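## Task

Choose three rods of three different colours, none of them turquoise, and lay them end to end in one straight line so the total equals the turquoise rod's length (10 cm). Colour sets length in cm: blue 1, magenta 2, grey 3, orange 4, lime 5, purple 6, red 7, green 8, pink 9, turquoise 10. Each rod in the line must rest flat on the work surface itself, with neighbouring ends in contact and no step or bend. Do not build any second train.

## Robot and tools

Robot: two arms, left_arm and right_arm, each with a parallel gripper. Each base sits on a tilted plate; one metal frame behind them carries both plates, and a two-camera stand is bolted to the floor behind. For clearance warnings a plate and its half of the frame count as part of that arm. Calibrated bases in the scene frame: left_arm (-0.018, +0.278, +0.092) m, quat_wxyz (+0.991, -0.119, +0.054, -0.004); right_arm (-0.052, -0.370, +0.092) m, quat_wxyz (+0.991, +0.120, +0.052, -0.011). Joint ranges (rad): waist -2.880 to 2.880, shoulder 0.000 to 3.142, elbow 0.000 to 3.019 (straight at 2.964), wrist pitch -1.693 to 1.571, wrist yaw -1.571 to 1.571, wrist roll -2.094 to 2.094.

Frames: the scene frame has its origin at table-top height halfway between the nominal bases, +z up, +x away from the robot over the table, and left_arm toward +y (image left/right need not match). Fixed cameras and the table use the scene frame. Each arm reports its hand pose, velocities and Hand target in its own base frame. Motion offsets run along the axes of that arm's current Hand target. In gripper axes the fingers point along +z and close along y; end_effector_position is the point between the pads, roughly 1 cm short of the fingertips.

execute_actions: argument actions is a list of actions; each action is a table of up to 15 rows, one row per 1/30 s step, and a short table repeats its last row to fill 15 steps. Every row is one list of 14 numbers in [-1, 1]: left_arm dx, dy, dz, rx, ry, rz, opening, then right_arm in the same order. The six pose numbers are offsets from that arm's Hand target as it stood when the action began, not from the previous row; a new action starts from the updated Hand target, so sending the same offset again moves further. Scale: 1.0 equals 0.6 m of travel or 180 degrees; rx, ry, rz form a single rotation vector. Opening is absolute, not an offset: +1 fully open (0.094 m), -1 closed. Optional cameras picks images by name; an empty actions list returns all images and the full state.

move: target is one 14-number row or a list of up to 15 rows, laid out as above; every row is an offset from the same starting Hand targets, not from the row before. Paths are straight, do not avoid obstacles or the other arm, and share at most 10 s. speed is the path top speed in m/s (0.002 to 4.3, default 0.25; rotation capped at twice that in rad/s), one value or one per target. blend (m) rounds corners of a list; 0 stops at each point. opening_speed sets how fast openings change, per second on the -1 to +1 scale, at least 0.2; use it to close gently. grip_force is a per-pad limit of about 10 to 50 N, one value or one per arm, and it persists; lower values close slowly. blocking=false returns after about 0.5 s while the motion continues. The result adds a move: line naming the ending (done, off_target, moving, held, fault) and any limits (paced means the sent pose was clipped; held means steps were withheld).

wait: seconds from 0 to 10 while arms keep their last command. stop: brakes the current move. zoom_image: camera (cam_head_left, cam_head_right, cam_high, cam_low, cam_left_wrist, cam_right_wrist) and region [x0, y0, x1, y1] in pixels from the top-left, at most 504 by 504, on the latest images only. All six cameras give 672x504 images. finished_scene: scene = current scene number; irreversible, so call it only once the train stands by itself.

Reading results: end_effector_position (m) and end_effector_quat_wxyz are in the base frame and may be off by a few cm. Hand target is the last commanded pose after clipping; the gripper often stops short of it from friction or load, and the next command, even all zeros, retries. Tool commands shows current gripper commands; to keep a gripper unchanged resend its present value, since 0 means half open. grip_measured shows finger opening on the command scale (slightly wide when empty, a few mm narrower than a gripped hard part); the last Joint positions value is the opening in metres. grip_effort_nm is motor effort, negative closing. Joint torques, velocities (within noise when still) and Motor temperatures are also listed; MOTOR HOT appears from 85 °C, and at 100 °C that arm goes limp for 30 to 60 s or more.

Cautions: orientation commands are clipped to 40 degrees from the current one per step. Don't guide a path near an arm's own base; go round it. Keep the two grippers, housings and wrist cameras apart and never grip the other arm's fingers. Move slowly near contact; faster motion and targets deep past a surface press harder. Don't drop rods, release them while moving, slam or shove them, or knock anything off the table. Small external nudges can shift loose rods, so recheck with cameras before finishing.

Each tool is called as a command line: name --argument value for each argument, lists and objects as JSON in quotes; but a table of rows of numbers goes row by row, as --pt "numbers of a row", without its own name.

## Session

execute_actions --actions '[]'

Scene clock: 0.00 s.
left_arm: end_effector_position=(+0.4243, +0.2833, +0.1290) grip_measured=+1.000 grip_effort_nm=n/a end_effector_quat_wxyz=(+0.153, +0.605, +0.779, -0.059) | right_arm: end_effector_position=(+0.6473, +0.1959, +0.3245) grip_measured=+1.000 grip_effort_nm=n/a end_effector_quat_wxyz=(+0.522, +0.093, +0.841, +0.109)
Joint positions: left_arm=[0.699 1.755 1.427 -1.296 0.326 2.029 0.094] | right_arm=[0.354 1.553 1.347 -0.253 0.232 0.429 0.094]
Joint velocities: within noise
Joint torques (N m): no reading
Motor temperatures (°C): left_arm=[20 25 28 22 21 19 21] | right_arm=[25 24 26 22 21 21 21]
Heat: left arm: hottest elbow 28 °C; right arm: hottest elbow 26 °C.
Hand target: left_arm +0.4301, +0.2880, +0.1376; +0.156, +0.607, +0.778, -0.048 | right_arm +0.6529, +0.1971, +0.3375; +0.532, +0.094, +0.834, +0.113
Tool commands: left_gripper/opening=+1.0 right_gripper/opening=+1.0

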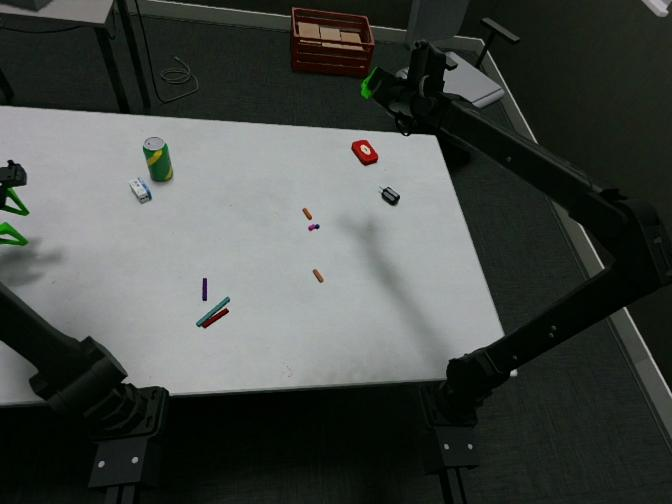

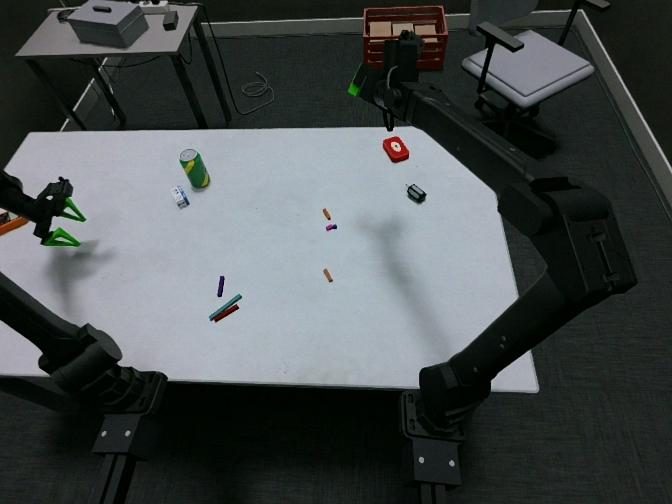

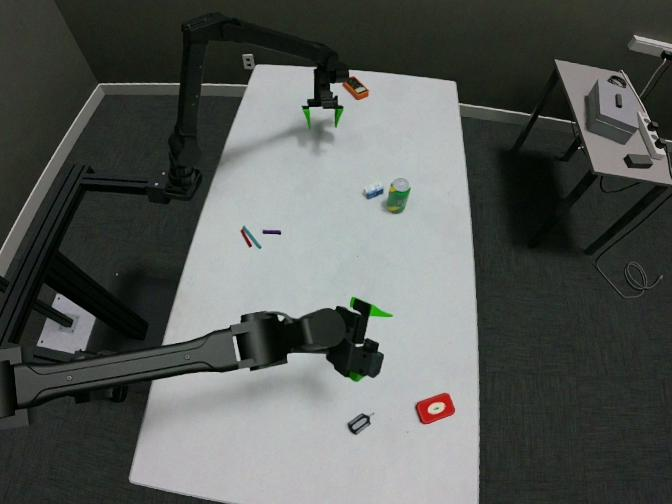

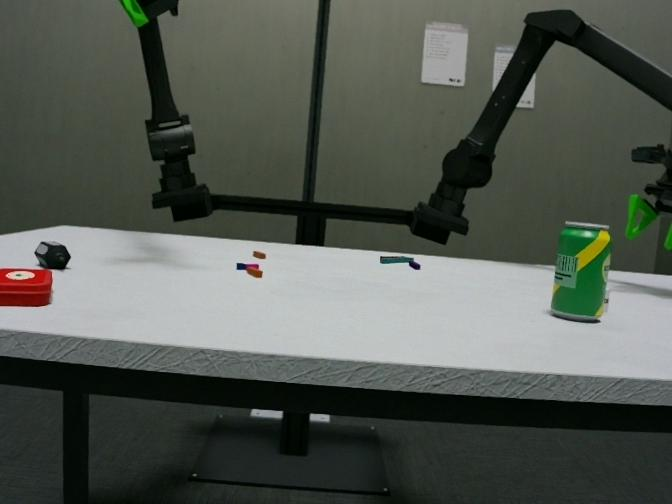

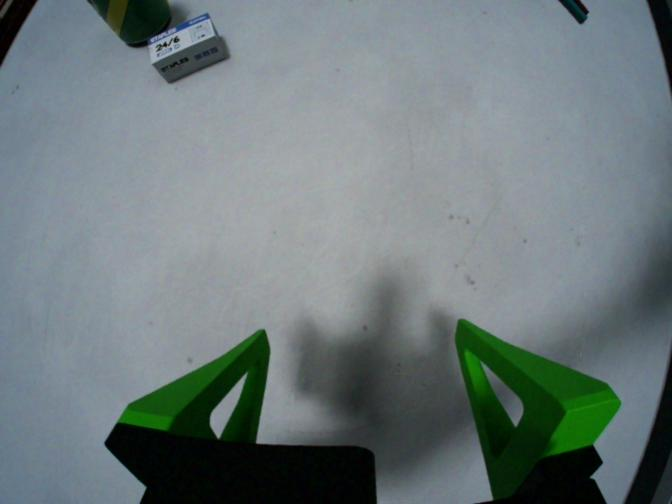

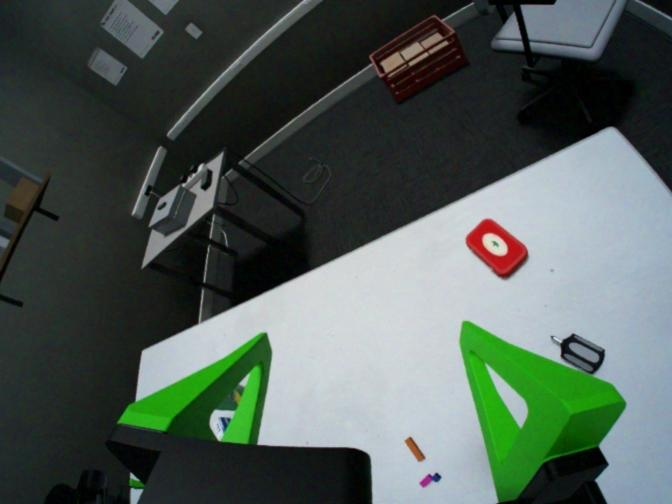

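move --target '[0,0,0,0,0,0,1,0.5275,-0.041,-0.0835,0.0454,0.3388,-0.2641,-0.3]' --speed 0.35 --cameras '["cam_right_wrist", "cam_head_right"]'

Scene clock: 72.13 s.
left_arm: end_effector_position=(+0.4243, +0.2833, +0.1290) grip_measured=+1.000 grip_effort_nm=0.02 end_effector_quat_wxyz=(+0.153, +0.605, +0.779, -0.059) | right_arm: end_effector_position=(+0.4622, +0.2452, +0.0671) grip_measured=-0.298 grip_effort_nm=-0.07 end_effector_quat_wxyz=(+0.031, -0.258, +0.957, -0.126)
Joint positions: left_arm=[0.699 1.755 1.427 -1.296 0.326 2.029 0.094] | right_arm=[0.574 1.828 1.366 -1.128 0.259 0.05 0.033]
Joint torques (N m): left_arm=[-1.73 -14.68 8.62 0.06 0.5 0.11] | right_arm=[6.77 -17.14 13.27 -0.21 0.07 -0.19]
Motor temperatures (°C): left_arm=[20 29 32 22 21 19 21] | right_arm=[25 26 32 22 21 21 21]
Heat: left arm: hottest elbow 32 °C; right arm: hottest elbow 32 °C.
Hand target: left_arm +0.4301, +0.2880, +0.1376; +0.156, +0.607, +0.778, -0.048 | right_arm +0.4745, +0.2571, +0.0770; +0.040, -0.267, +0.955, -0.124
Off the commanded pose: left_arm 0.011 m, 1 deg | right_arm 0.020 m, 2 deg.
move: off_target (left_arm, right_arm)
Images, in order (width x height): cam_head_right 672x504, cam_right_wrist 672x504.

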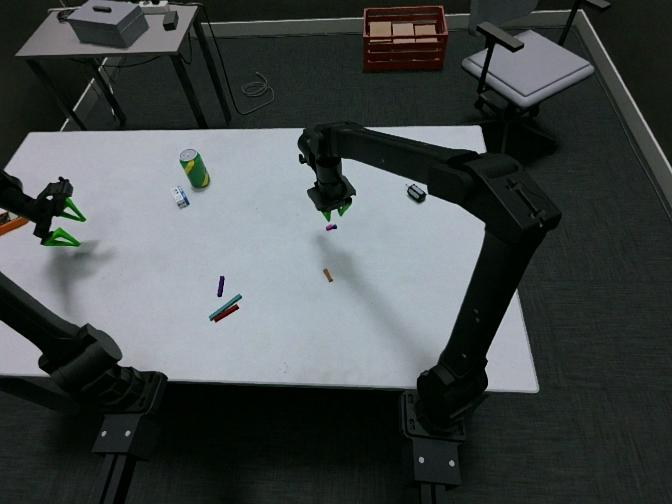

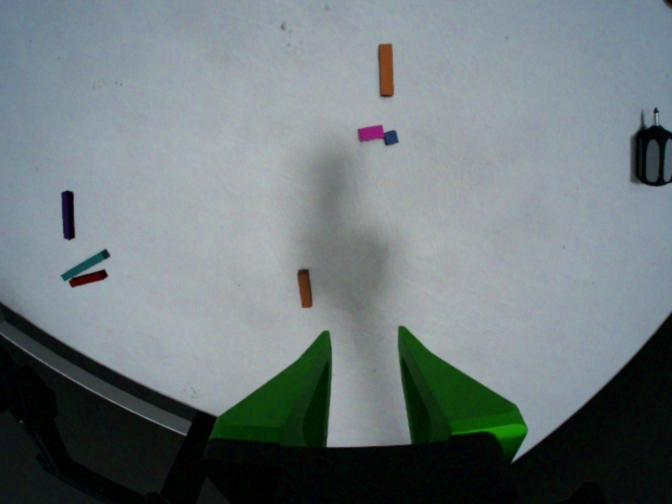

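zoom_image --camera "cam_right_wrist" --region '[340, 30, 420, 160]'

zoom_image --camera "cam_right_wrist" --region '[40, 180, 130, 300]'

Scaled by 3.877 from the camera's 672x504 image, which has a finer 960x720 frame.

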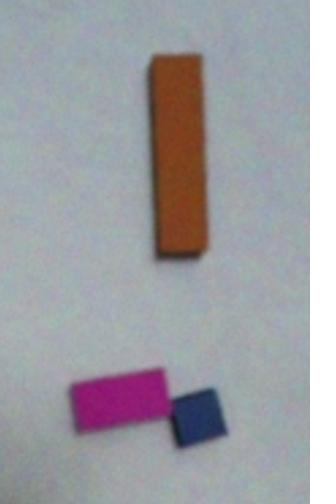

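Scaled by 4.200 from the camera's 672x504 image, which has a finer 960x720 frame.

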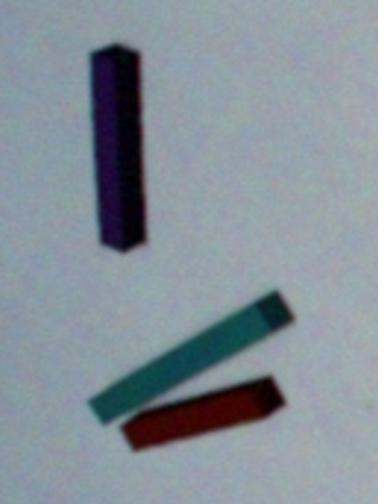

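move --target '[0,0,0,0,0,0,1,-0.1118,-0.1033,0.1877,0.003,0.002,-0.461,-0.3]' --speed 0.35 --cameras '["cam_right_wrist"]'

Scene clock: 119.50 s.
left_arm: end_effector_position=(+0.4243, +0.2833, +0.1290) grip_measured=+1.000 grip_effort_nm=0.02 end_effector_quat_wxyz=(+0.153, +0.605, +0.779, -0.059) | right_arm: end_effector_position=(+0.5568, +0.2168, -0.0129) grip_measured=-0.298 grip_effort_nm=-0.07 end_effector_quat_wxyz=(+0.065, +0.834, -0.535, +0.118)
Joint positions: left_arm=[0.699 1.755 1.427 -1.296 0.326 2.029 0.094] | right_arm=[0.45 2.082 1.534 -1.009 0.27 -1.552 0.033]
Joint torques (N m): left_arm=[-1.44 -14.62 8.47 -0.2 0.47 0.07] | right_arm=[5.54 -19.84 12.56 0.9 -0.19 -0.2]
Motor temperatures (°C): left_arm=[20 30 33 22 21 19 21] | right_arm=[25 26 38 22 21 21 21]
Heat: left arm: hottest elbow 33 °C; right arm: hottest elbow 38 °C.
Hand target: left_arm +0.4301, +0.2880, +0.1376; +0.156, +0.607, +0.778, -0.048 | right_arm +0.5790, +0.2167, -0.0150; +0.054, +0.832, -0.538, +0.125
Off the commanded pose: left_arm 0.011 m, 1 deg | right_arm 0.022 m, 1 deg.
move: off_target (left_arm, right_arm)
Images, in order (width x height): cam_right_wrist 672x504.

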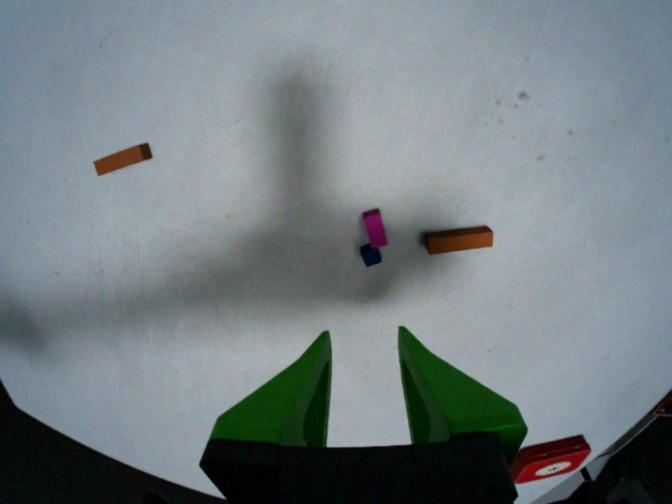

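zoom_image --camera "cam_right_wrist" --region '[330, 190, 510, 290]'

Scaled by 2.800 from the camera's 672x504 image, which has a finer 960x720 frame.

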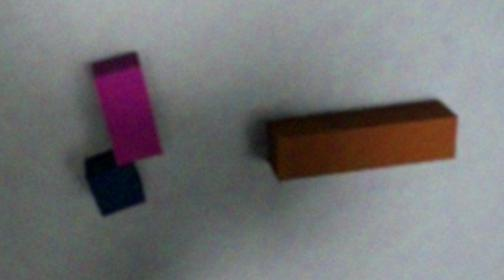

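move --target '[0,0,0,0,0,0,1,-0.061,-0.0047,0.0682,0,0,-0.011,-0.3]' --speed 0.15 --cameras '["cam_right_wrist"]'

zoom_image --camera "cam_right_wrist" --region '[300, 230, 480, 400]'

Scene clock: 145.03 s.
left_arm: end_effector_position=(+0.4243, +0.2833, +0.1290) grip_measured=+1.000 grip_effort_nm=0.02 end_effector_quat_wxyz=(+0.153, +0.605, +0.779, -0.059) | right_arm: end_effector_position=(+0.5571, +0.2234, -0.0666) grip_measured=-0.298 grip_effort_nm=-0.07 end_effector_quat_wxyz=(+0.073, +0.837, -0.530, +0.113)
Joint positions: left_arm=[0.699 1.755 1.427 -1.296 0.326 2.029 0.094] | right_arm=[0.46 2.178 1.54 -0.94 0.27 -1.552 0.033]
Joint torques (N m): left_arm=[-1.14 -14.33 8.58 -0.12 0.49 0.08] | right_arm=[8.47 -21.19 11.69 0.83 -0.13 -0.12]
Heat: left arm: hottest elbow 33 °C; right arm: hottest elbow 37 °C.
Hand target: left_arm +0.4301, +0.2880, +0.1376; +0.156, +0.607, +0.778, -0.048 | right_arm +0.5734, +0.2409, -0.0640; +0.056, +0.841, -0.523, +0.124
Off the commanded pose: left_arm 0.011 m, 1 deg | right_arm 0.024 m, 3 deg.
move: off_target (left_arm, right_arm)
Images, in order (width x height): cam_right_wrist 672x504.

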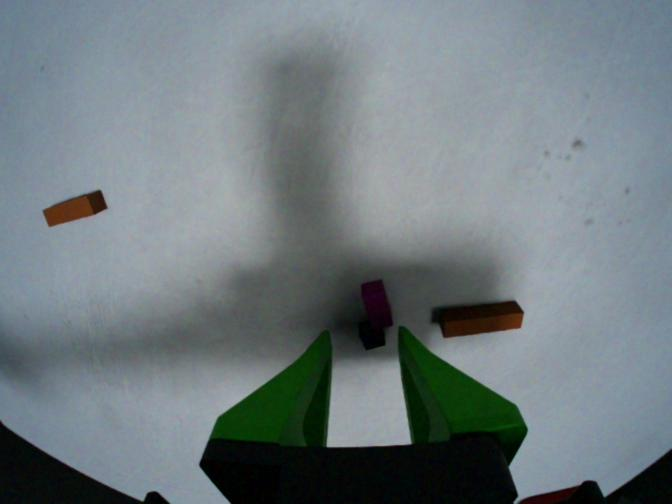

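Scaled by 2.800 from the camera's 672x504 image, which has a finer 960x720 frame.

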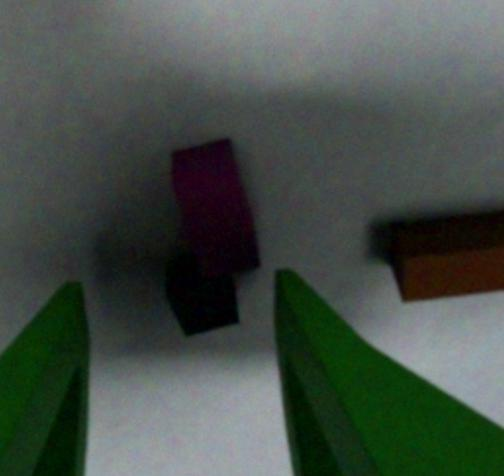

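move --target '[0,0,0,0,0,0,1,-0.0039,-0.0075,0.0217,0,0,0,-0.3]' --speed 0.1 --cameras '["cam_right_wrist"]'

zoom_image --camera "cam_right_wrist" --region '[300, 230, 480, 400]'

Scene clock: 159.13 s.
left_arm: end_effector_position=(+0.4243, +0.2833, +0.1290) grip_measured=+1.000 grip_effort_nm=0.02 end_effector_quat_wxyz=(+0.153, +0.605, +0.779, -0.059) | right_arm: end_effector_position=(+0.5649, +0.2272, -0.0704) grip_measured=-0.298 grip_effort_nm=-0.07 end_effector_quat_wxyz=(+0.066, +0.837, -0.531, +0.117)
Joint positions: left_arm=[0.699 1.755 1.427 -1.296 0.326 2.029 0.094] | right_arm=[0.46 2.193 1.556 -0.924 0.27 -1.552 0.033]
Joint torques (N m): left_arm=[-0.97 -14.27 8.44 0.03 0.51 0.06] | right_arm=[8.29 -20.25 11.67 0.8 -0.14 -0.14]
Heat: left arm: hottest elbow 33 °C; right arm: hottest elbow 37 °C.
Hand target: left_arm +0.4301, +0.2880, +0.1376; +0.156, +0.607, +0.778, -0.048 | right_arm +0.5784, +0.2420, -0.0770; +0.056, +0.841, -0.523, +0.124
Off the commanded pose: left_arm 0.011 m, 1 deg | right_arm 0.021 m, 2 deg.
move: off_target (left_arm, right_arm)
Images, in order (width x height): cam_right_wrist 672x504.

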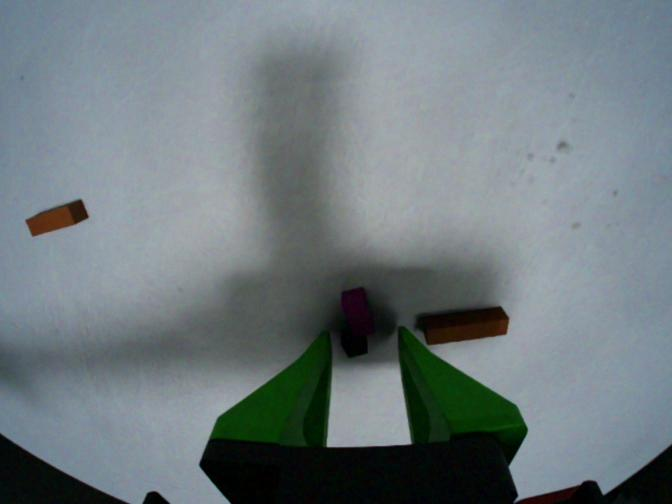

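Scaled by 2.800 from the camera's 672x504 image, which has a finer 960x720 frame.

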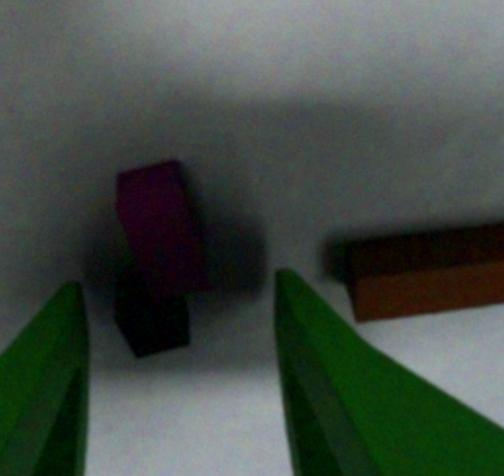

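move --pt "0 0 0 0 0 0 1 0 0 0.009 0 0 0 -0.3" --pt "0 0 0 0 0 0 1 0 0 0.009 0 0 0 -0.84" --speed 0.1 --opening_speed 0.4 --cameras '["cam_right_wrist"]'

zoom_image --camera "cam_right_wrist" --region '[300, 230, 480, 400]'

Scene clock: 167.60 s.
left_arm: end_effector_position=(+0.4243, +0.2833, +0.1290) grip_measured=+1.000 grip_effort_nm=0.02 end_effector_quat_wxyz=(+0.153, +0.605, +0.779, -0.059) | right_arm: end_effector_position=(+0.5652, +0.2273, -0.0753) grip_measured=-0.802 grip_effort_nm=-0.96 end_effector_quat_wxyz=(+0.066, +0.837, -0.531, +0.117)
Joint positions: left_arm=[0.699 1.755 1.427 -1.296 0.326 2.029 0.094] | right_arm=[0.46 2.202 1.556 -0.916 0.27 -1.552 0.009]
Joint torques (N m): left_arm=[-0.79 -14.62 8.35 -0.13 0.52 0.06] | right_arm=[8.23 -20.42 11.56 0.9 -0.16 -0.17]
Heat: left arm: hottest elbow 33 °C; right arm: hottest elbow 36 °C.
Hand target: left_arm +0.4301, +0.2880, +0.1376; +0.156, +0.607, +0.778, -0.048 | right_arm +0.5792, +0.2408, -0.0823; +0.056, +0.841, -0.523, +0.124
Off the commanded pose: left_arm 0.011 m, 1 deg | right_arm 0.021 m, 2 deg.
move: off_target (left_arm, right_arm); target 2's new opening was sent with right_arm's hand 0.021 m and 2 deg from that target
Images, in order (width x height): cam_right_wrist 672x504.

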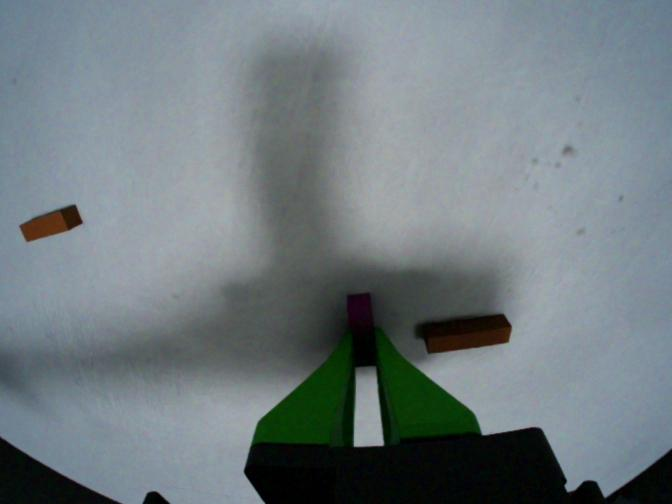

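Scaled by 2.800 from the camera's 672x504 image, which has a finer 960x720 frame.

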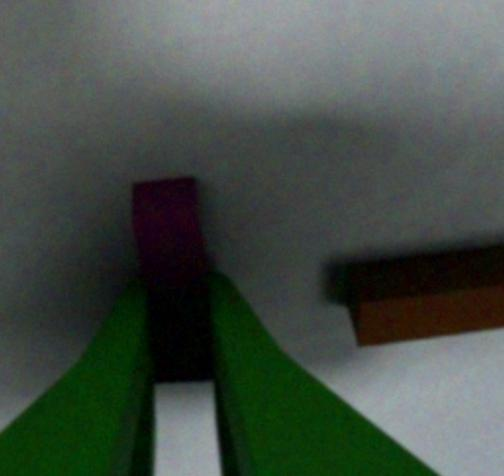

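move --pt "0 0 0 0 0 0 1 0 0 0 0 0 0 -0.4" --pt "0 0 0 0 0 0 1 0.001 -0.0053 -0.1163 0 0 0 -0.4" --pt "0 0 0 0 0 0 1 -0.5232 0.2745 -0.2147 -0.0018 -0.0094 -0.0503 -0.4" --speed '[0.1,0.12,0.35]' --blend '[0,0.03,0]' --opening_speed 1.0 --cameras '["cam_right_wrist", "cam_head_right"]'

Scene clock: 191.03 s.
left_arm: end_effector_position=(+0.4243, +0.2833, +0.1290) grip_measured=+1.000 grip_effort_nm=0.03 end_effector_quat_wxyz=(+0.153, +0.605, +0.779, -0.059) | right_arm: end_effector_position=(+0.2716, +0.4687, -0.0439) grip_measured=-0.402 grip_effort_nm=0.12 end_effector_quat_wxyz=(+0.054, +0.888, -0.444, +0.106)
Joint positions: left_arm=[0.699 1.755 1.427 -1.296 0.326 2.029 0.094] | right_arm=[1.114 2.072 1.422 -1.032 0.211 -1.09 0.028]
Joint torques (N m): left_arm=[-1.03 -14.04 8.55 -0.2 0.53 0.1] | right_arm=[4.19 -18.55 10.65 -0.18 -0.16 0.09]
Heat: left arm: hottest elbow 33 °C; right arm: hottest elbow 35 °C.
Hand target: left_arm +0.4301, +0.2880, +0.1376; +0.156, +0.607, +0.778, -0.048 | right_arm +0.2801, +0.4681, -0.0477; +0.060, +0.882, -0.456, +0.105
Off the commanded pose: left_arm 0.011 m, 1 deg | right_arm 0.009 m, 2 deg.
move: off_target (left_arm)
Images, in order (width x height): cam_head_right 672x504, cam_right_wrist 672x504.

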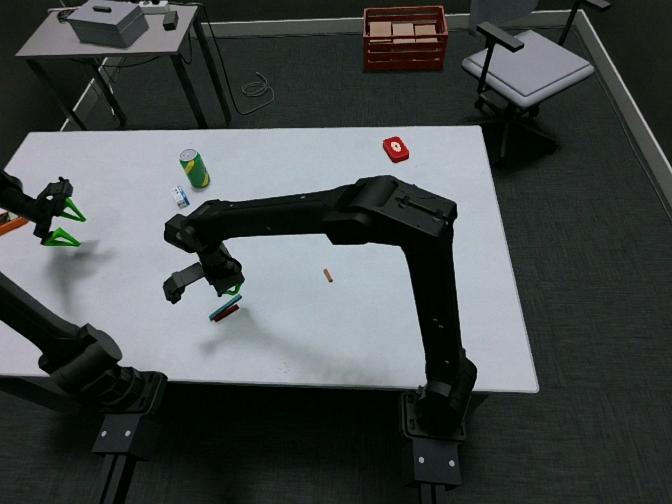

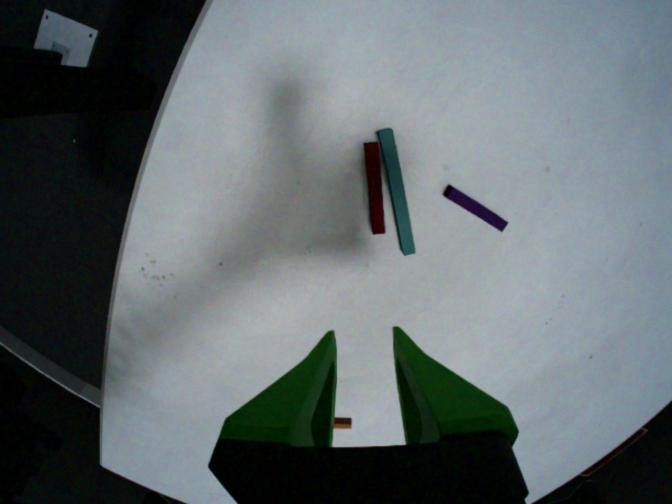

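zoom_image --camera "cam_right_wrist" --region '[330, 110, 440, 270]'

Scaled by 3.150 from the camera's 672x504 image, which has a finer 960x720 frame.

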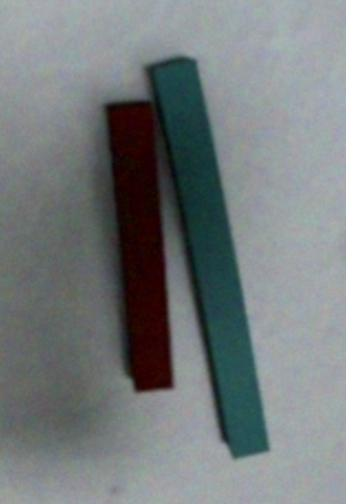

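move --target '[0,0,0,0,0,0,1,-0.0322,-0.0212,0.1608,0,0,-0.008,-0.66]' --speed 0.2 --cameras '["cam_right_wrist"]'

zoom_image --camera "cam_right_wrist" --region '[310, 180, 440, 390]'

Scene clock: 228.33 s.
left_arm: end_effector_position=(+0.4243, +0.2833, +0.1290) grip_measured=+1.000 grip_effort_nm=0.02 end_effector_quat_wxyz=(+0.153, +0.605, +0.779, -0.059) | right_arm: end_effector_position=(+0.2741, +0.4551, -0.1508) grip_measured=-0.658 grip_effort_nm=-0.07 end_effector_quat_wxyz=(+0.084, +0.887, -0.442, +0.105)
Joint positions: left_arm=[0.699 1.755 1.427 -1.296 0.326 2.029 0.094] | right_arm=[1.098 2.272 1.424 -0.892 0.211 -1.101 0.016]
Joint torques (N m): left_arm=[-1.14 -14.39 8.49 -0.12 0.52 0.08] | right_arm=[4.37 -21.6 11.03 0.8 -0.09 -0.18]
Heat: left arm: hottest elbow 34 °C; right arm: hottest elbow 36 °C.
Hand target: left_arm +0.4301, +0.2880, +0.1376; +0.156, +0.607, +0.778, -0.048 | right_arm +0.2922, +0.4712, -0.1461; +0.061, +0.887, -0.445, +0.104
Off the commanded pose: left_arm 0.011 m, 1 deg | right_arm 0.025 m, 3 deg.
move: off_target (left_arm, right_arm)
Images, in order (width x height): cam_right_wrist 672x504.

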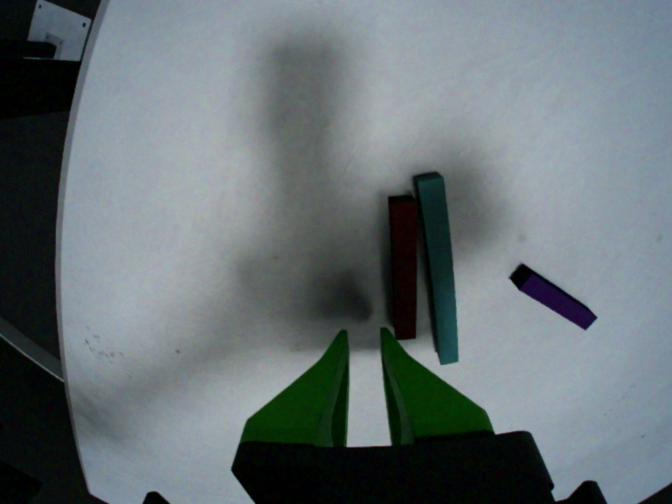

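Scaled by 2.400 from the camera's 672x504 image, which has a finer 960x720 frame.

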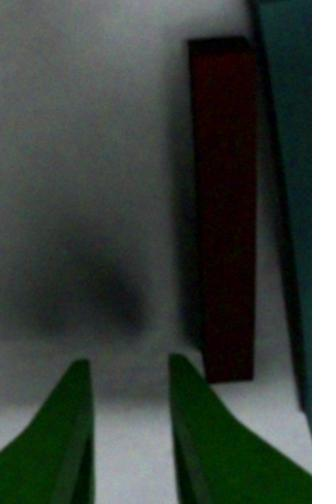

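wait --seconds 0 --cameras '["cam_right_wrist"]'

Scene clock: 255.53 s.
left_arm: end_effector_position=(+0.4243, +0.2833, +0.1290) grip_measured=+1.000 grip_effort_nm=0.02 end_effector_quat_wxyz=(+0.153, +0.605, +0.779, -0.059) | right_arm: end_effector_position=(+0.2741, +0.4551, -0.1508) grip_measured=-0.658 grip_effort_nm=-0.07 end_effector_quat_wxyz=(+0.084, +0.887, -0.442, +0.105)
Joint positions: left_arm=[0.699 1.755 1.427 -1.296 0.326 2.029 0.094] | right_arm=[1.098 2.272 1.424 -0.892 0.211 -1.102 0.016]
Joint torques (N m): left_arm=[-0.85 -14.86 8.47 -0.34 0.54 0.12] | right_arm=[4.25 -21.71 11.04 0.92 -0.09 -0.19]
Heat: left arm: hottest elbow 34 °C; right arm: hottest elbow 34 °C.
Hand target: left_arm +0.4301, +0.2880, +0.1376; +0.156, +0.607, +0.778, -0.048 | right_arm +0.2922, +0.4712, -0.1461; +0.061, +0.887, -0.445, +0.104
Tool commands: left_gripper/opening=+1.0 right_gripper/opening=-0.66
Off the commanded pose: left_arm 0.011 m, 1 deg | right_arm 0.025 m, 3 deg.
Images, in order (width x height): cam_right_wrist 672x504.

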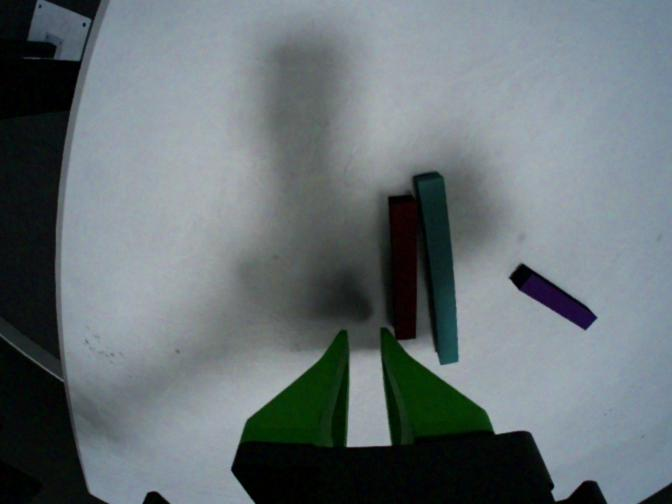

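zoom_image --camera "cam_right_wrist" --region '[320, 160, 500, 380]'

Scaled by 2.291 from the camera's 672x504 image, which has a finer 960x720 frame.

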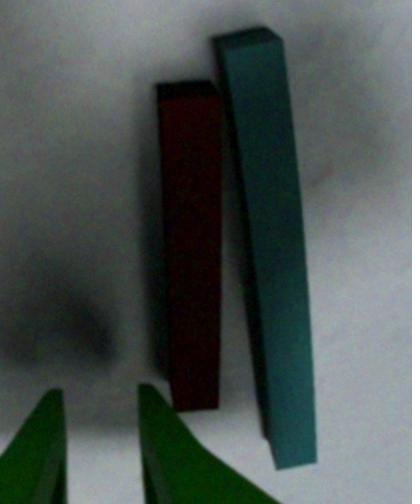

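move --target '[0,0,0,0,0,0,1,-0.0046,-0.0227,-0.0308,0,0,-0.007,-0.66]' --speed 0.12 --cameras '["cam_right_wrist"]'

Scene clock: 318.87 s.
left_arm: end_effector_position=(+0.4243, +0.2833, +0.1290) grip_measured=+1.000 grip_effort_nm=0.02 end_effector_quat_wxyz=(+0.153, +0.605, +0.779, -0.059) | right_arm: end_effector_position=(+0.2840, +0.4745, -0.1371) grip_measured=-0.658 grip_effort_nm=-0.07 end_effector_quat_wxyz=(+0.072, +0.892, -0.434, +0.104)
Joint positions: left_arm=[0.699 1.755 1.427 -1.296 0.326 2.029 0.094] | right_arm=[1.098 2.272 1.48 -0.922 0.211 -1.123 0.016]
Joint torques (N m): left_arm=[-0.91 -14.68 8.54 -0.02 0.54 0.05] | right_arm=[4.6 -22.24 11.58 -0.28 -0.1 -0.2]
Heat: left arm: hottest elbow 34 °C; right arm: hottest elbow 34 °C.
Hand target: left_arm +0.4301, +0.2880, +0.1376; +0.156, +0.607, +0.778, -0.048 | right_arm +0.2991, +0.4853, -0.1291; +0.062, +0.892, -0.435, +0.104
Off the commanded pose: left_arm 0.011 m, 1 deg | right_arm 0.020 m, 1 deg.
move: off_target (left_arm, right_arm)
Images, in order (width x height): cam_right_wrist 672x504.

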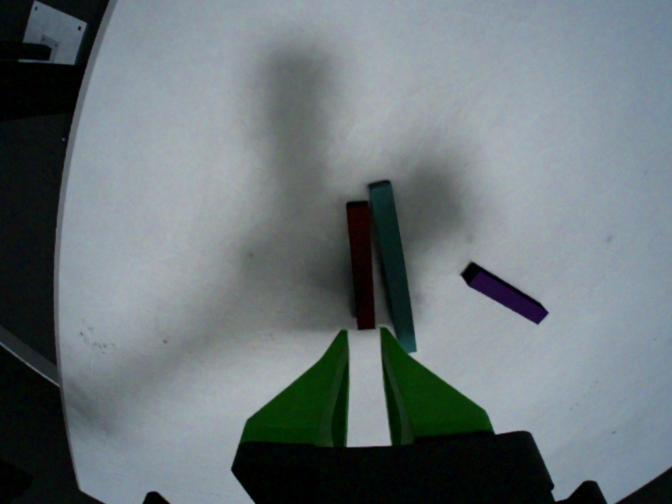

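zoom_image --camera "cam_right_wrist" --region '[310, 170, 450, 370]'

Scaled by 2.520 from the camera's 672x504 image, which has a finer 960x720 frame.

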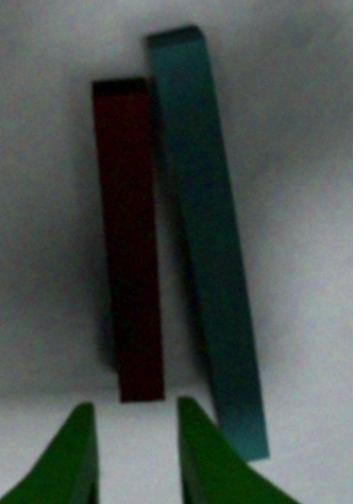

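move --pt "0 0 0 0 0 0 1 0.0190 -0.0070 0.0046 0 0 0 -0.66" --pt "0 0 0 0 0 0 1 0.0121 0.0001 0.0442 0 0 0 -0.66" --speed 0.08 --cameras '["cam_right_wrist"]'

Scene clock: 357.80 s.
left_arm: end_effector_position=(+0.4243, +0.2833, +0.1290) grip_measured=+1.000 grip_effort_nm=0.02 end_effector_quat_wxyz=(+0.153, +0.605, +0.779, -0.059) | right_arm: end_effector_position=(+0.2974, +0.4733, -0.1385) grip_measured=-0.658 grip_effort_nm=-0.07 end_effector_quat_wxyz=(+0.062, +0.892, -0.436, +0.103)
Joint positions: left_arm=[0.699 1.755 1.427 -1.296 0.326 2.029 0.094] | right_arm=[1.076 2.273 1.48 -0.896 0.211 -1.144 0.016]
Joint torques (N m): left_arm=[-1.61 -15.03 8.42 -0.24 0.51 0.08] | right_arm=[4.72 -19.55 9.73 0.98 -0.06 -0.18]
Heat: left arm: hottest elbow 34 °C; right arm: hottest elbow 35 °C.
Hand target: left_arm +0.4301, +0.2880, +0.1376; +0.156, +0.607, +0.778, -0.048 | right_arm +0.3068, +0.4743, -0.1532; +0.063, +0.892, -0.435, +0.104
Off the commanded pose: left_arm 0.011 m, 1 deg | right_arm 0.017 m, 0 deg.
move: off_target (left_arm, right_arm)
Images, in order (width x height): cam_right_wrist 672x504.

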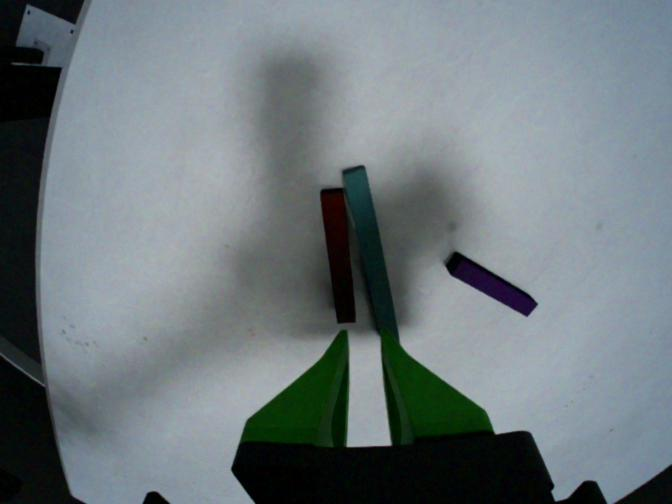

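move --pt "0 0 0 0 0 0 1 0.0306 0.0577 -0.0620 0 0 0 -0.66" --pt "0 0 0 0 0 0 1 -0.0027 0.0066 -0.0009 0 0 0 -0.66" --speed 0.12 --cameras '["cam_right_wrist"]'

Scene clock: 391.57 s.
left_arm: end_effector_position=(+0.4243, +0.2833, +0.1290) grip_measured=+1.000 grip_effort_nm=0.02 end_effector_quat_wxyz=(+0.153, +0.605, +0.779, -0.059) | right_arm: end_effector_position=(+0.2891, +0.4579, -0.1509) grip_measured=-0.658 grip_effort_nm=-0.07 end_effector_quat_wxyz=(+0.078, +0.892, -0.434, +0.103)
Joint positions: left_arm=[0.699 1.755 1.427 -1.296 0.326 2.029 0.094] | right_arm=[1.076 2.281 1.447 -0.887 0.211 -1.144 0.016]
Joint torques (N m): left_arm=[-1.96 -14.15 8.53 -0.17 0.5 0.11] | right_arm=[5.19 -20.48 11.47 0.65 -0.08 -0.15]
Heat: left arm: hottest elbow 34 °C; right arm: hottest elbow 34 °C.
Hand target: left_arm +0.4301, +0.2880, +0.1376; +0.156, +0.607, +0.778, -0.048 | right_arm +0.3027, +0.4732, -0.1529; +0.063, +0.892, -0.435, +0.104
Off the commanded pose: left_arm 0.011 m, 1 deg | right_arm 0.021 m, 2 deg.
move: off_target (left_arm, right_arm)
Images, in order (width x height): cam_right_wrist 672x504.

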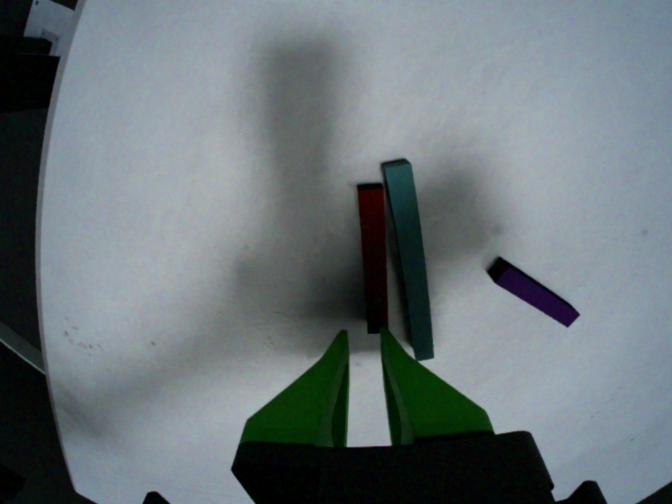

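move --target '[0,0,0,0,0,0,1,-0.0012,-0.0100,0,0,0,0,-0.66]' --speed 0.08 --cameras '[]'

Scene clock: 404.83 s.
left_arm: end_effector_position=(+0.4243, +0.2833, +0.1290) grip_measured=+1.000 grip_effort_nm=0.02 end_effector_quat_wxyz=(+0.153, +0.605, +0.779, -0.059) | right_arm: end_effector_position=(+0.2948, +0.4686, -0.1456) grip_measured=-0.658 grip_effort_nm=-0.07 end_effector_quat_wxyz=(+0.067, +0.892, -0.435, +0.103)
Joint positions: left_arm=[0.699 1.755 1.427 -1.296 0.326 2.029 0.094] | right_arm=[1.076 2.281 1.47 -0.887 0.211 -1.144 0.016]
Joint torques (N m): left_arm=[-1.49 -14.04 8.39 -0.08 0.49 0.11] | right_arm=[4.95 -20.01 11.54 0.34 -0.07 -0.16]
Heat: left arm: hottest elbow 34 °C; right arm: hottest elbow 34 °C.
Hand target: left_arm +0.4301, +0.2880, +0.1376; +0.156, +0.607, +0.778, -0.048 | right_arm +0.3070, +0.4774, -0.1532; +0.063, +0.892, -0.435, +0.104
Off the commanded pose: left_arm 0.011 m, 1 deg | right_arm 0.017 m, 0 deg.
move: off_target (left_arm, right_arm)
No camera images: "cameras" was empty.

move --target '[0,0,0,0,0,0,1,-0.0008,0.0232,0.0349,0,0,0,-0.66]' --speed 0.06 --cameras '["cam_right_wrist"]'

Scene clock: 428.47 s.
left_arm: end_effector_position=(+0.4243, +0.2833, +0.1290) grip_measured=+1.000 grip_effort_nm=0.02 end_effector_quat_wxyz=(+0.153, +0.605, +0.779, -0.059) | right_arm: end_effector_position=(+0.2986, +0.4755, -0.1527) grip_measured=-0.658 grip_effort_nm=-0.07 end_effector_quat_wxyz=(+0.050, +0.892, -0.437, +0.104)
Joint positions: left_arm=[0.699 1.755 1.427 -1.296 0.326 2.029 0.094] | right_arm=[1.076 2.292 1.47 -0.841 0.211 -1.144 0.016]
Joint torques (N m): left_arm=[-1.49 -14.68 8.5 -0.27 0.52 0.08] | right_arm=[5.36 -19.66 6.98 1.06 -0.1 -0.14]
Heat: left arm: hottest elbow 34 °C; right arm: hottest elbow 34 °C.
Hand target: left_arm +0.4301, +0.2880, +0.1376; +0.156, +0.607, +0.778, -0.048 | right_arm +0.2984, +0.4650, -0.1733; +0.063, +0.892, -0.435, +0.104
Off the commanded pose: left_arm 0.011 m, 1 deg | right_arm 0.023 m, 2 deg.
move: off_target (left_arm, right_arm)
Images, in order (width x height): cam_right_wrist 672x504.

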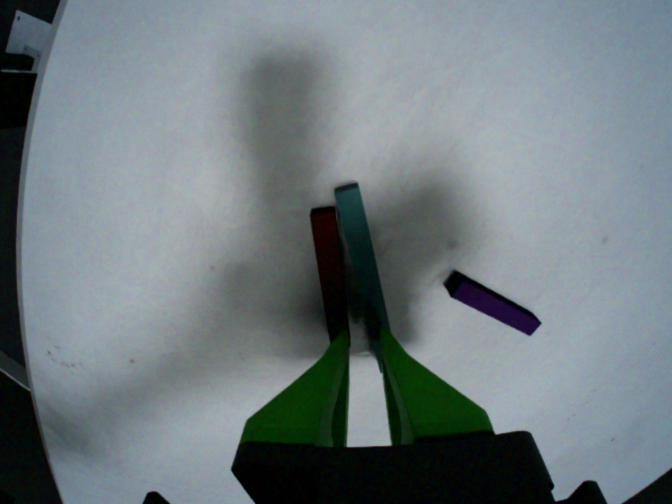

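move --target '[0,0,0,0,0,0,1,0.0058,0.0223,0.0105,-0.0134,0.005,-0.0032,-0.66]' --speed 0.05 --cameras '["cam_right_wrist"]'

Scene clock: 459.77 s.
left_arm: end_effector_position=(+0.4243, +0.2833, +0.1290) grip_measured=+1.000 grip_effort_nm=0.02 end_effector_quat_wxyz=(+0.153, +0.605, +0.779, -0.059) | right_arm: end_effector_position=(+0.2967, +0.4720, -0.1559) grip_measured=-0.658 grip_effort_nm=-0.06 end_effector_quat_wxyz=(+0.054, +0.892, -0.437, +0.104)
Joint positions: left_arm=[0.699 1.755 1.427 -1.296 0.326 2.029 0.094] | right_arm=[1.076 2.295 1.464 -0.841 0.211 -1.144 0.016]
Joint torques (N m): left_arm=[-0.97 -14.45 8.51 -0.02 0.47 0.13] | right_arm=[5.25 -19.72 6.67 -0.16 -0.17 -0.14]
Motor temperatures (°C): left_arm=[20 31 34 22 21 19 21] | right_arm=[25 29 32 22 21 21 22]
Heat: left arm: hottest elbow 34 °C; right arm: hottest elbow 32 °C.
Hand target: left_arm +0.4301, +0.2880, +0.1376; +0.156, +0.607, +0.778, -0.048 | right_arm +0.2908, +0.4529, -0.1784; +0.085, +0.892, -0.432, +0.101
Off the commanded pose: left_arm 0.011 m, 1 deg | right_arm 0.030 m, 4 deg.
move: off_target (left_arm, right_arm)
Images, in order (width x height): cam_right_wrist 672x504.

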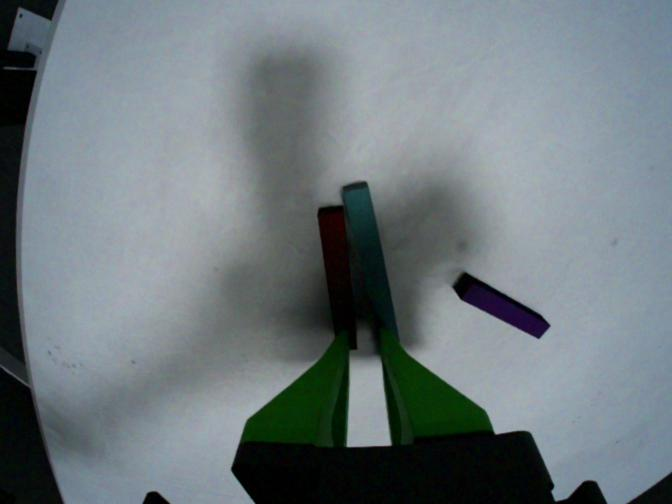

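move --pt "0 0 0 0 0 0 1 0.0308 0.0206 -0.1051 0.0088 -0.0033 0.0021 -0.66" --pt "0 0 0 0 0 0 1 -0.0109 -0.0430 -0.0275 0.0088 -0.0033 0.0021 -0.66" --speed 0.12 --cameras '["cam_right_wrist"]'

Scene clock: 490.33 s.
left_arm: end_effector_position=(+0.4243, +0.2833, +0.1290) grip_measured=+1.000 grip_effort_nm=0.02 end_effector_quat_wxyz=(+0.153, +0.605, +0.779, -0.059) | right_arm: end_effector_position=(+0.2952, +0.4686, -0.1554) grip_measured=-0.658 grip_effort_nm=-0.06 end_effector_quat_wxyz=(+0.076, +0.892, -0.434, +0.103)
Joint positions: left_arm=[0.699 1.755 1.427 -1.296 0.326 2.029 0.094] | right_arm=[1.076 2.309 1.491 -0.898 0.212 -1.145 0.016]
Joint torques (N m): left_arm=[-1.14 -14.74 8.4 -0.13 0.53 0.13] | right_arm=[5.25 -19.9 11.18 0.7 -0.12 -0.16]
Heat: left arm: hottest elbow 34 °C; right arm: hottest elbow 32 °C.
Hand target: left_arm +0.4301, +0.2880, +0.1376; +0.156, +0.607, +0.778, -0.048 | right_arm +0.3054, +0.4777, -0.1657; +0.070, +0.892, -0.434, +0.103
Off the commanded pose: left_arm 0.011 m, 1 deg | right_arm 0.017 m, 1 deg.
move: off_target (left_arm, right_arm)
Images, in order (width x height): cam_right_wrist 672x504.

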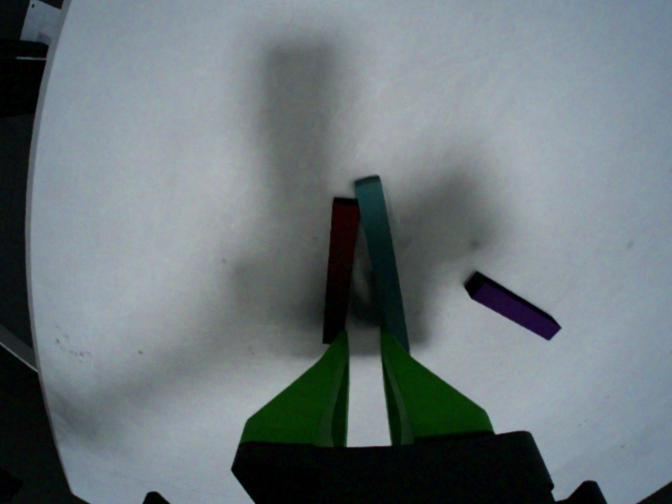

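zoom_image --camera "cam_right_wrist" --region '[290, 170, 430, 370]'

Scaled by 2.520 from the camera's 672x504 image, which has a finer 960x720 frame.

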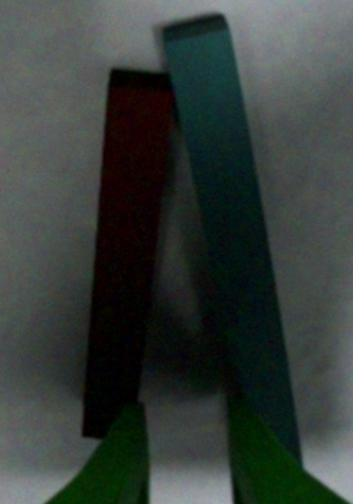

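move --pt "0 0 0 0 0 0 1 -0.0003 -0.0022 -0.0665 0 0 0 -0.62" --pt "0 0 0 0 0 0 1 0.0177 0.0791 -0.0849 0 0 0.0517 -0.62" --pt "0 0 0 0 0 0 1 -0.0160 0.0332 -0.0212 0 0 0.0517 -0.62" --speed 0.12 --cameras '["cam_right_wrist"]'

Scene clock: 529.57 s.
left_arm: end_effector_position=(+0.4243, +0.2833, +0.1290) grip_measured=+1.000 grip_effort_nm=0.02 end_effector_quat_wxyz=(+0.153, +0.605, +0.779, -0.059) | right_arm: end_effector_position=(+0.2783, +0.4551, -0.1520) grip_measured=-0.622 grip_effort_nm=0.12 end_effector_quat_wxyz=(+0.079, +0.854, -0.502, +0.109)
Joint positions: left_arm=[0.699 1.755 1.427 -1.296 0.326 2.029 0.094] | right_arm=[1.09 2.279 1.436 -0.898 0.209 -0.971 0.018]
Joint torques (N m): left_arm=[-1.2 -13.86 8.53 -0.12 0.53 0.09] | right_arm=[6.71 -20.54 11.32 0.68 -0.21 0.09]
Heat: left arm: hottest elbow 34 °C; right arm: hottest elbow 35 °C.
Hand target: left_arm +0.4301, +0.2880, +0.1376; +0.156, +0.607, +0.778, -0.048 | right_arm +0.2824, +0.4753, -0.1550; +0.062, +0.854, -0.505, +0.108
Off the commanded pose: left_arm 0.011 m, 1 deg | right_arm 0.021 m, 2 deg.
move: off_target (left_arm, right_arm)
Images, in order (width x height): cam_right_wrist 672x504.

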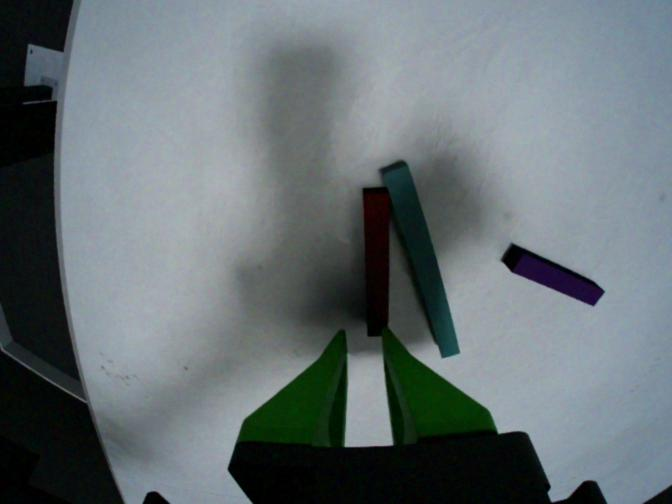

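move --target '[0,0,0,0,0,0,1,-0.0089,-0.0104,0.0201,0,0,0.0067,-0.5]' --speed 0.06 --cameras '["cam_right_wrist"]'

Scene clock: 546.87 s.
left_arm: end_effector_position=(+0.4243, +0.2833, +0.1290) grip_measured=+1.000 grip_effort_nm=0.02 end_effector_quat_wxyz=(+0.153, +0.605, +0.779, -0.059) | right_arm: end_effector_position=(+0.2822, +0.4625, -0.1598) grip_measured=-0.502 grip_effort_nm=0.12 end_effector_quat_wxyz=(+0.074, +0.850, -0.509, +0.109)
Joint positions: left_arm=[0.699 1.755 1.427 -1.296 0.326 2.029 0.094] | right_arm=[1.09 2.306 1.464 -0.893 0.209 -0.955 0.023]
Joint torques (N m): left_arm=[-0.62 -14.97 8.47 -0.31 0.5 0.07] | right_arm=[6.65 -20.07 11.51 0.87 -0.15 0.09]
Heat: left arm: hottest elbow 34 °C; right arm: hottest elbow 34 °C.
Hand target: left_arm +0.4301, +0.2880, +0.1376; +0.156, +0.607, +0.778, -0.048 | right_arm +0.2869, +0.4803, -0.1681; +0.061, +0.849, -0.514, +0.109
Off the commanded pose: left_arm 0.011 m, 1 deg | right_arm 0.020 m, 2 deg.
move: off_target (left_arm, right_arm)
Images, in order (width x height): cam_right_wrist 672x504.

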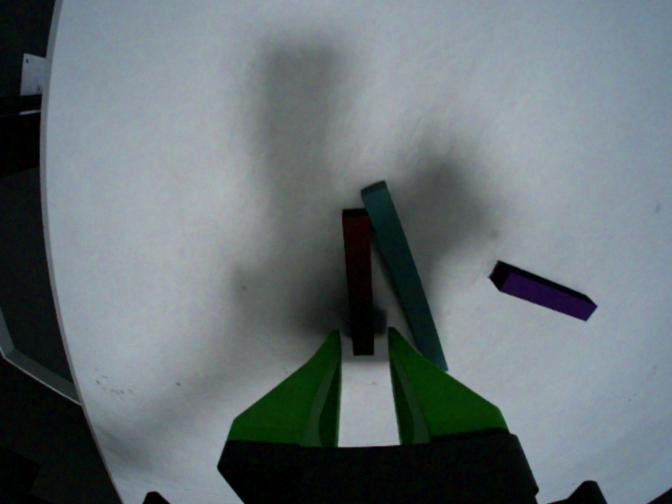

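move --pt "0 0 0 0 0 0 1 0 0 0.013 0 0 0 -0.5" --pt "0 0 0 0 0 0 1 0 0 0.013 0 0 0 -0.84" --speed 0.06 --opening_speed 0.5 --cameras '["cam_right_wrist"]'

Scene clock: 554.23 s.
left_arm: end_effector_position=(+0.4243, +0.2833, +0.1290) grip_measured=+1.000 grip_effort_nm=0.02 end_effector_quat_wxyz=(+0.153, +0.605, +0.779, -0.059) | right_arm: end_effector_position=(+0.2823, +0.4626, -0.1659) grip_measured=-0.798 grip_effort_nm=-0.97 end_effector_quat_wxyz=(+0.073, +0.850, -0.509, +0.109)
Joint positions: left_arm=[0.699 1.755 1.427 -1.296 0.326 2.029 0.094] | right_arm=[1.09 2.316 1.464 -0.88 0.209 -0.955 0.009]
Joint torques (N m): left_arm=[-1.2 -14.68 8.39 -0.1 0.48 0.08] | right_arm=[6.01 -19.72 11.29 0.95 -0.16 0.08]
Heat: left arm: hottest elbow 34 °C; right arm: hottest elbow 34 °C.
Hand target: left_arm +0.4301, +0.2880, +0.1376; +0.156, +0.607, +0.778, -0.048 | right_arm +0.2879, +0.4786, -0.1755; +0.061, +0.849, -0.514, +0.109
Off the commanded pose: left_arm 0.011 m, 1 deg | right_arm 0.020 m, 2 deg.
move: off_target (left_arm, right_arm); target 2's new opening was sent with right_arm's hand 0.020 m and 2 deg from that target
Images, in order (width x height): cam_right_wrist 672x504.

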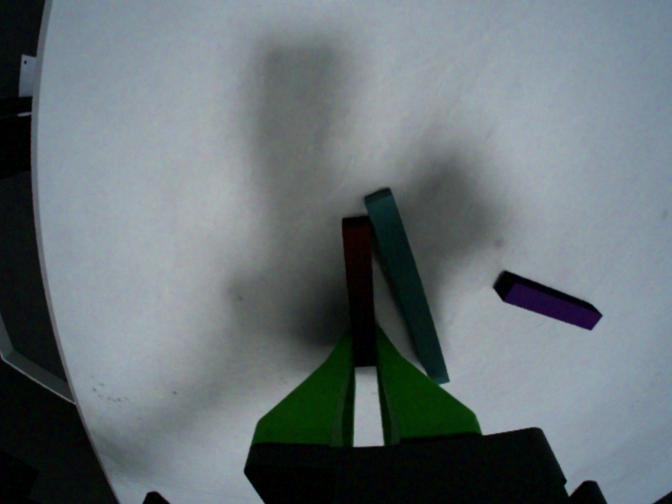

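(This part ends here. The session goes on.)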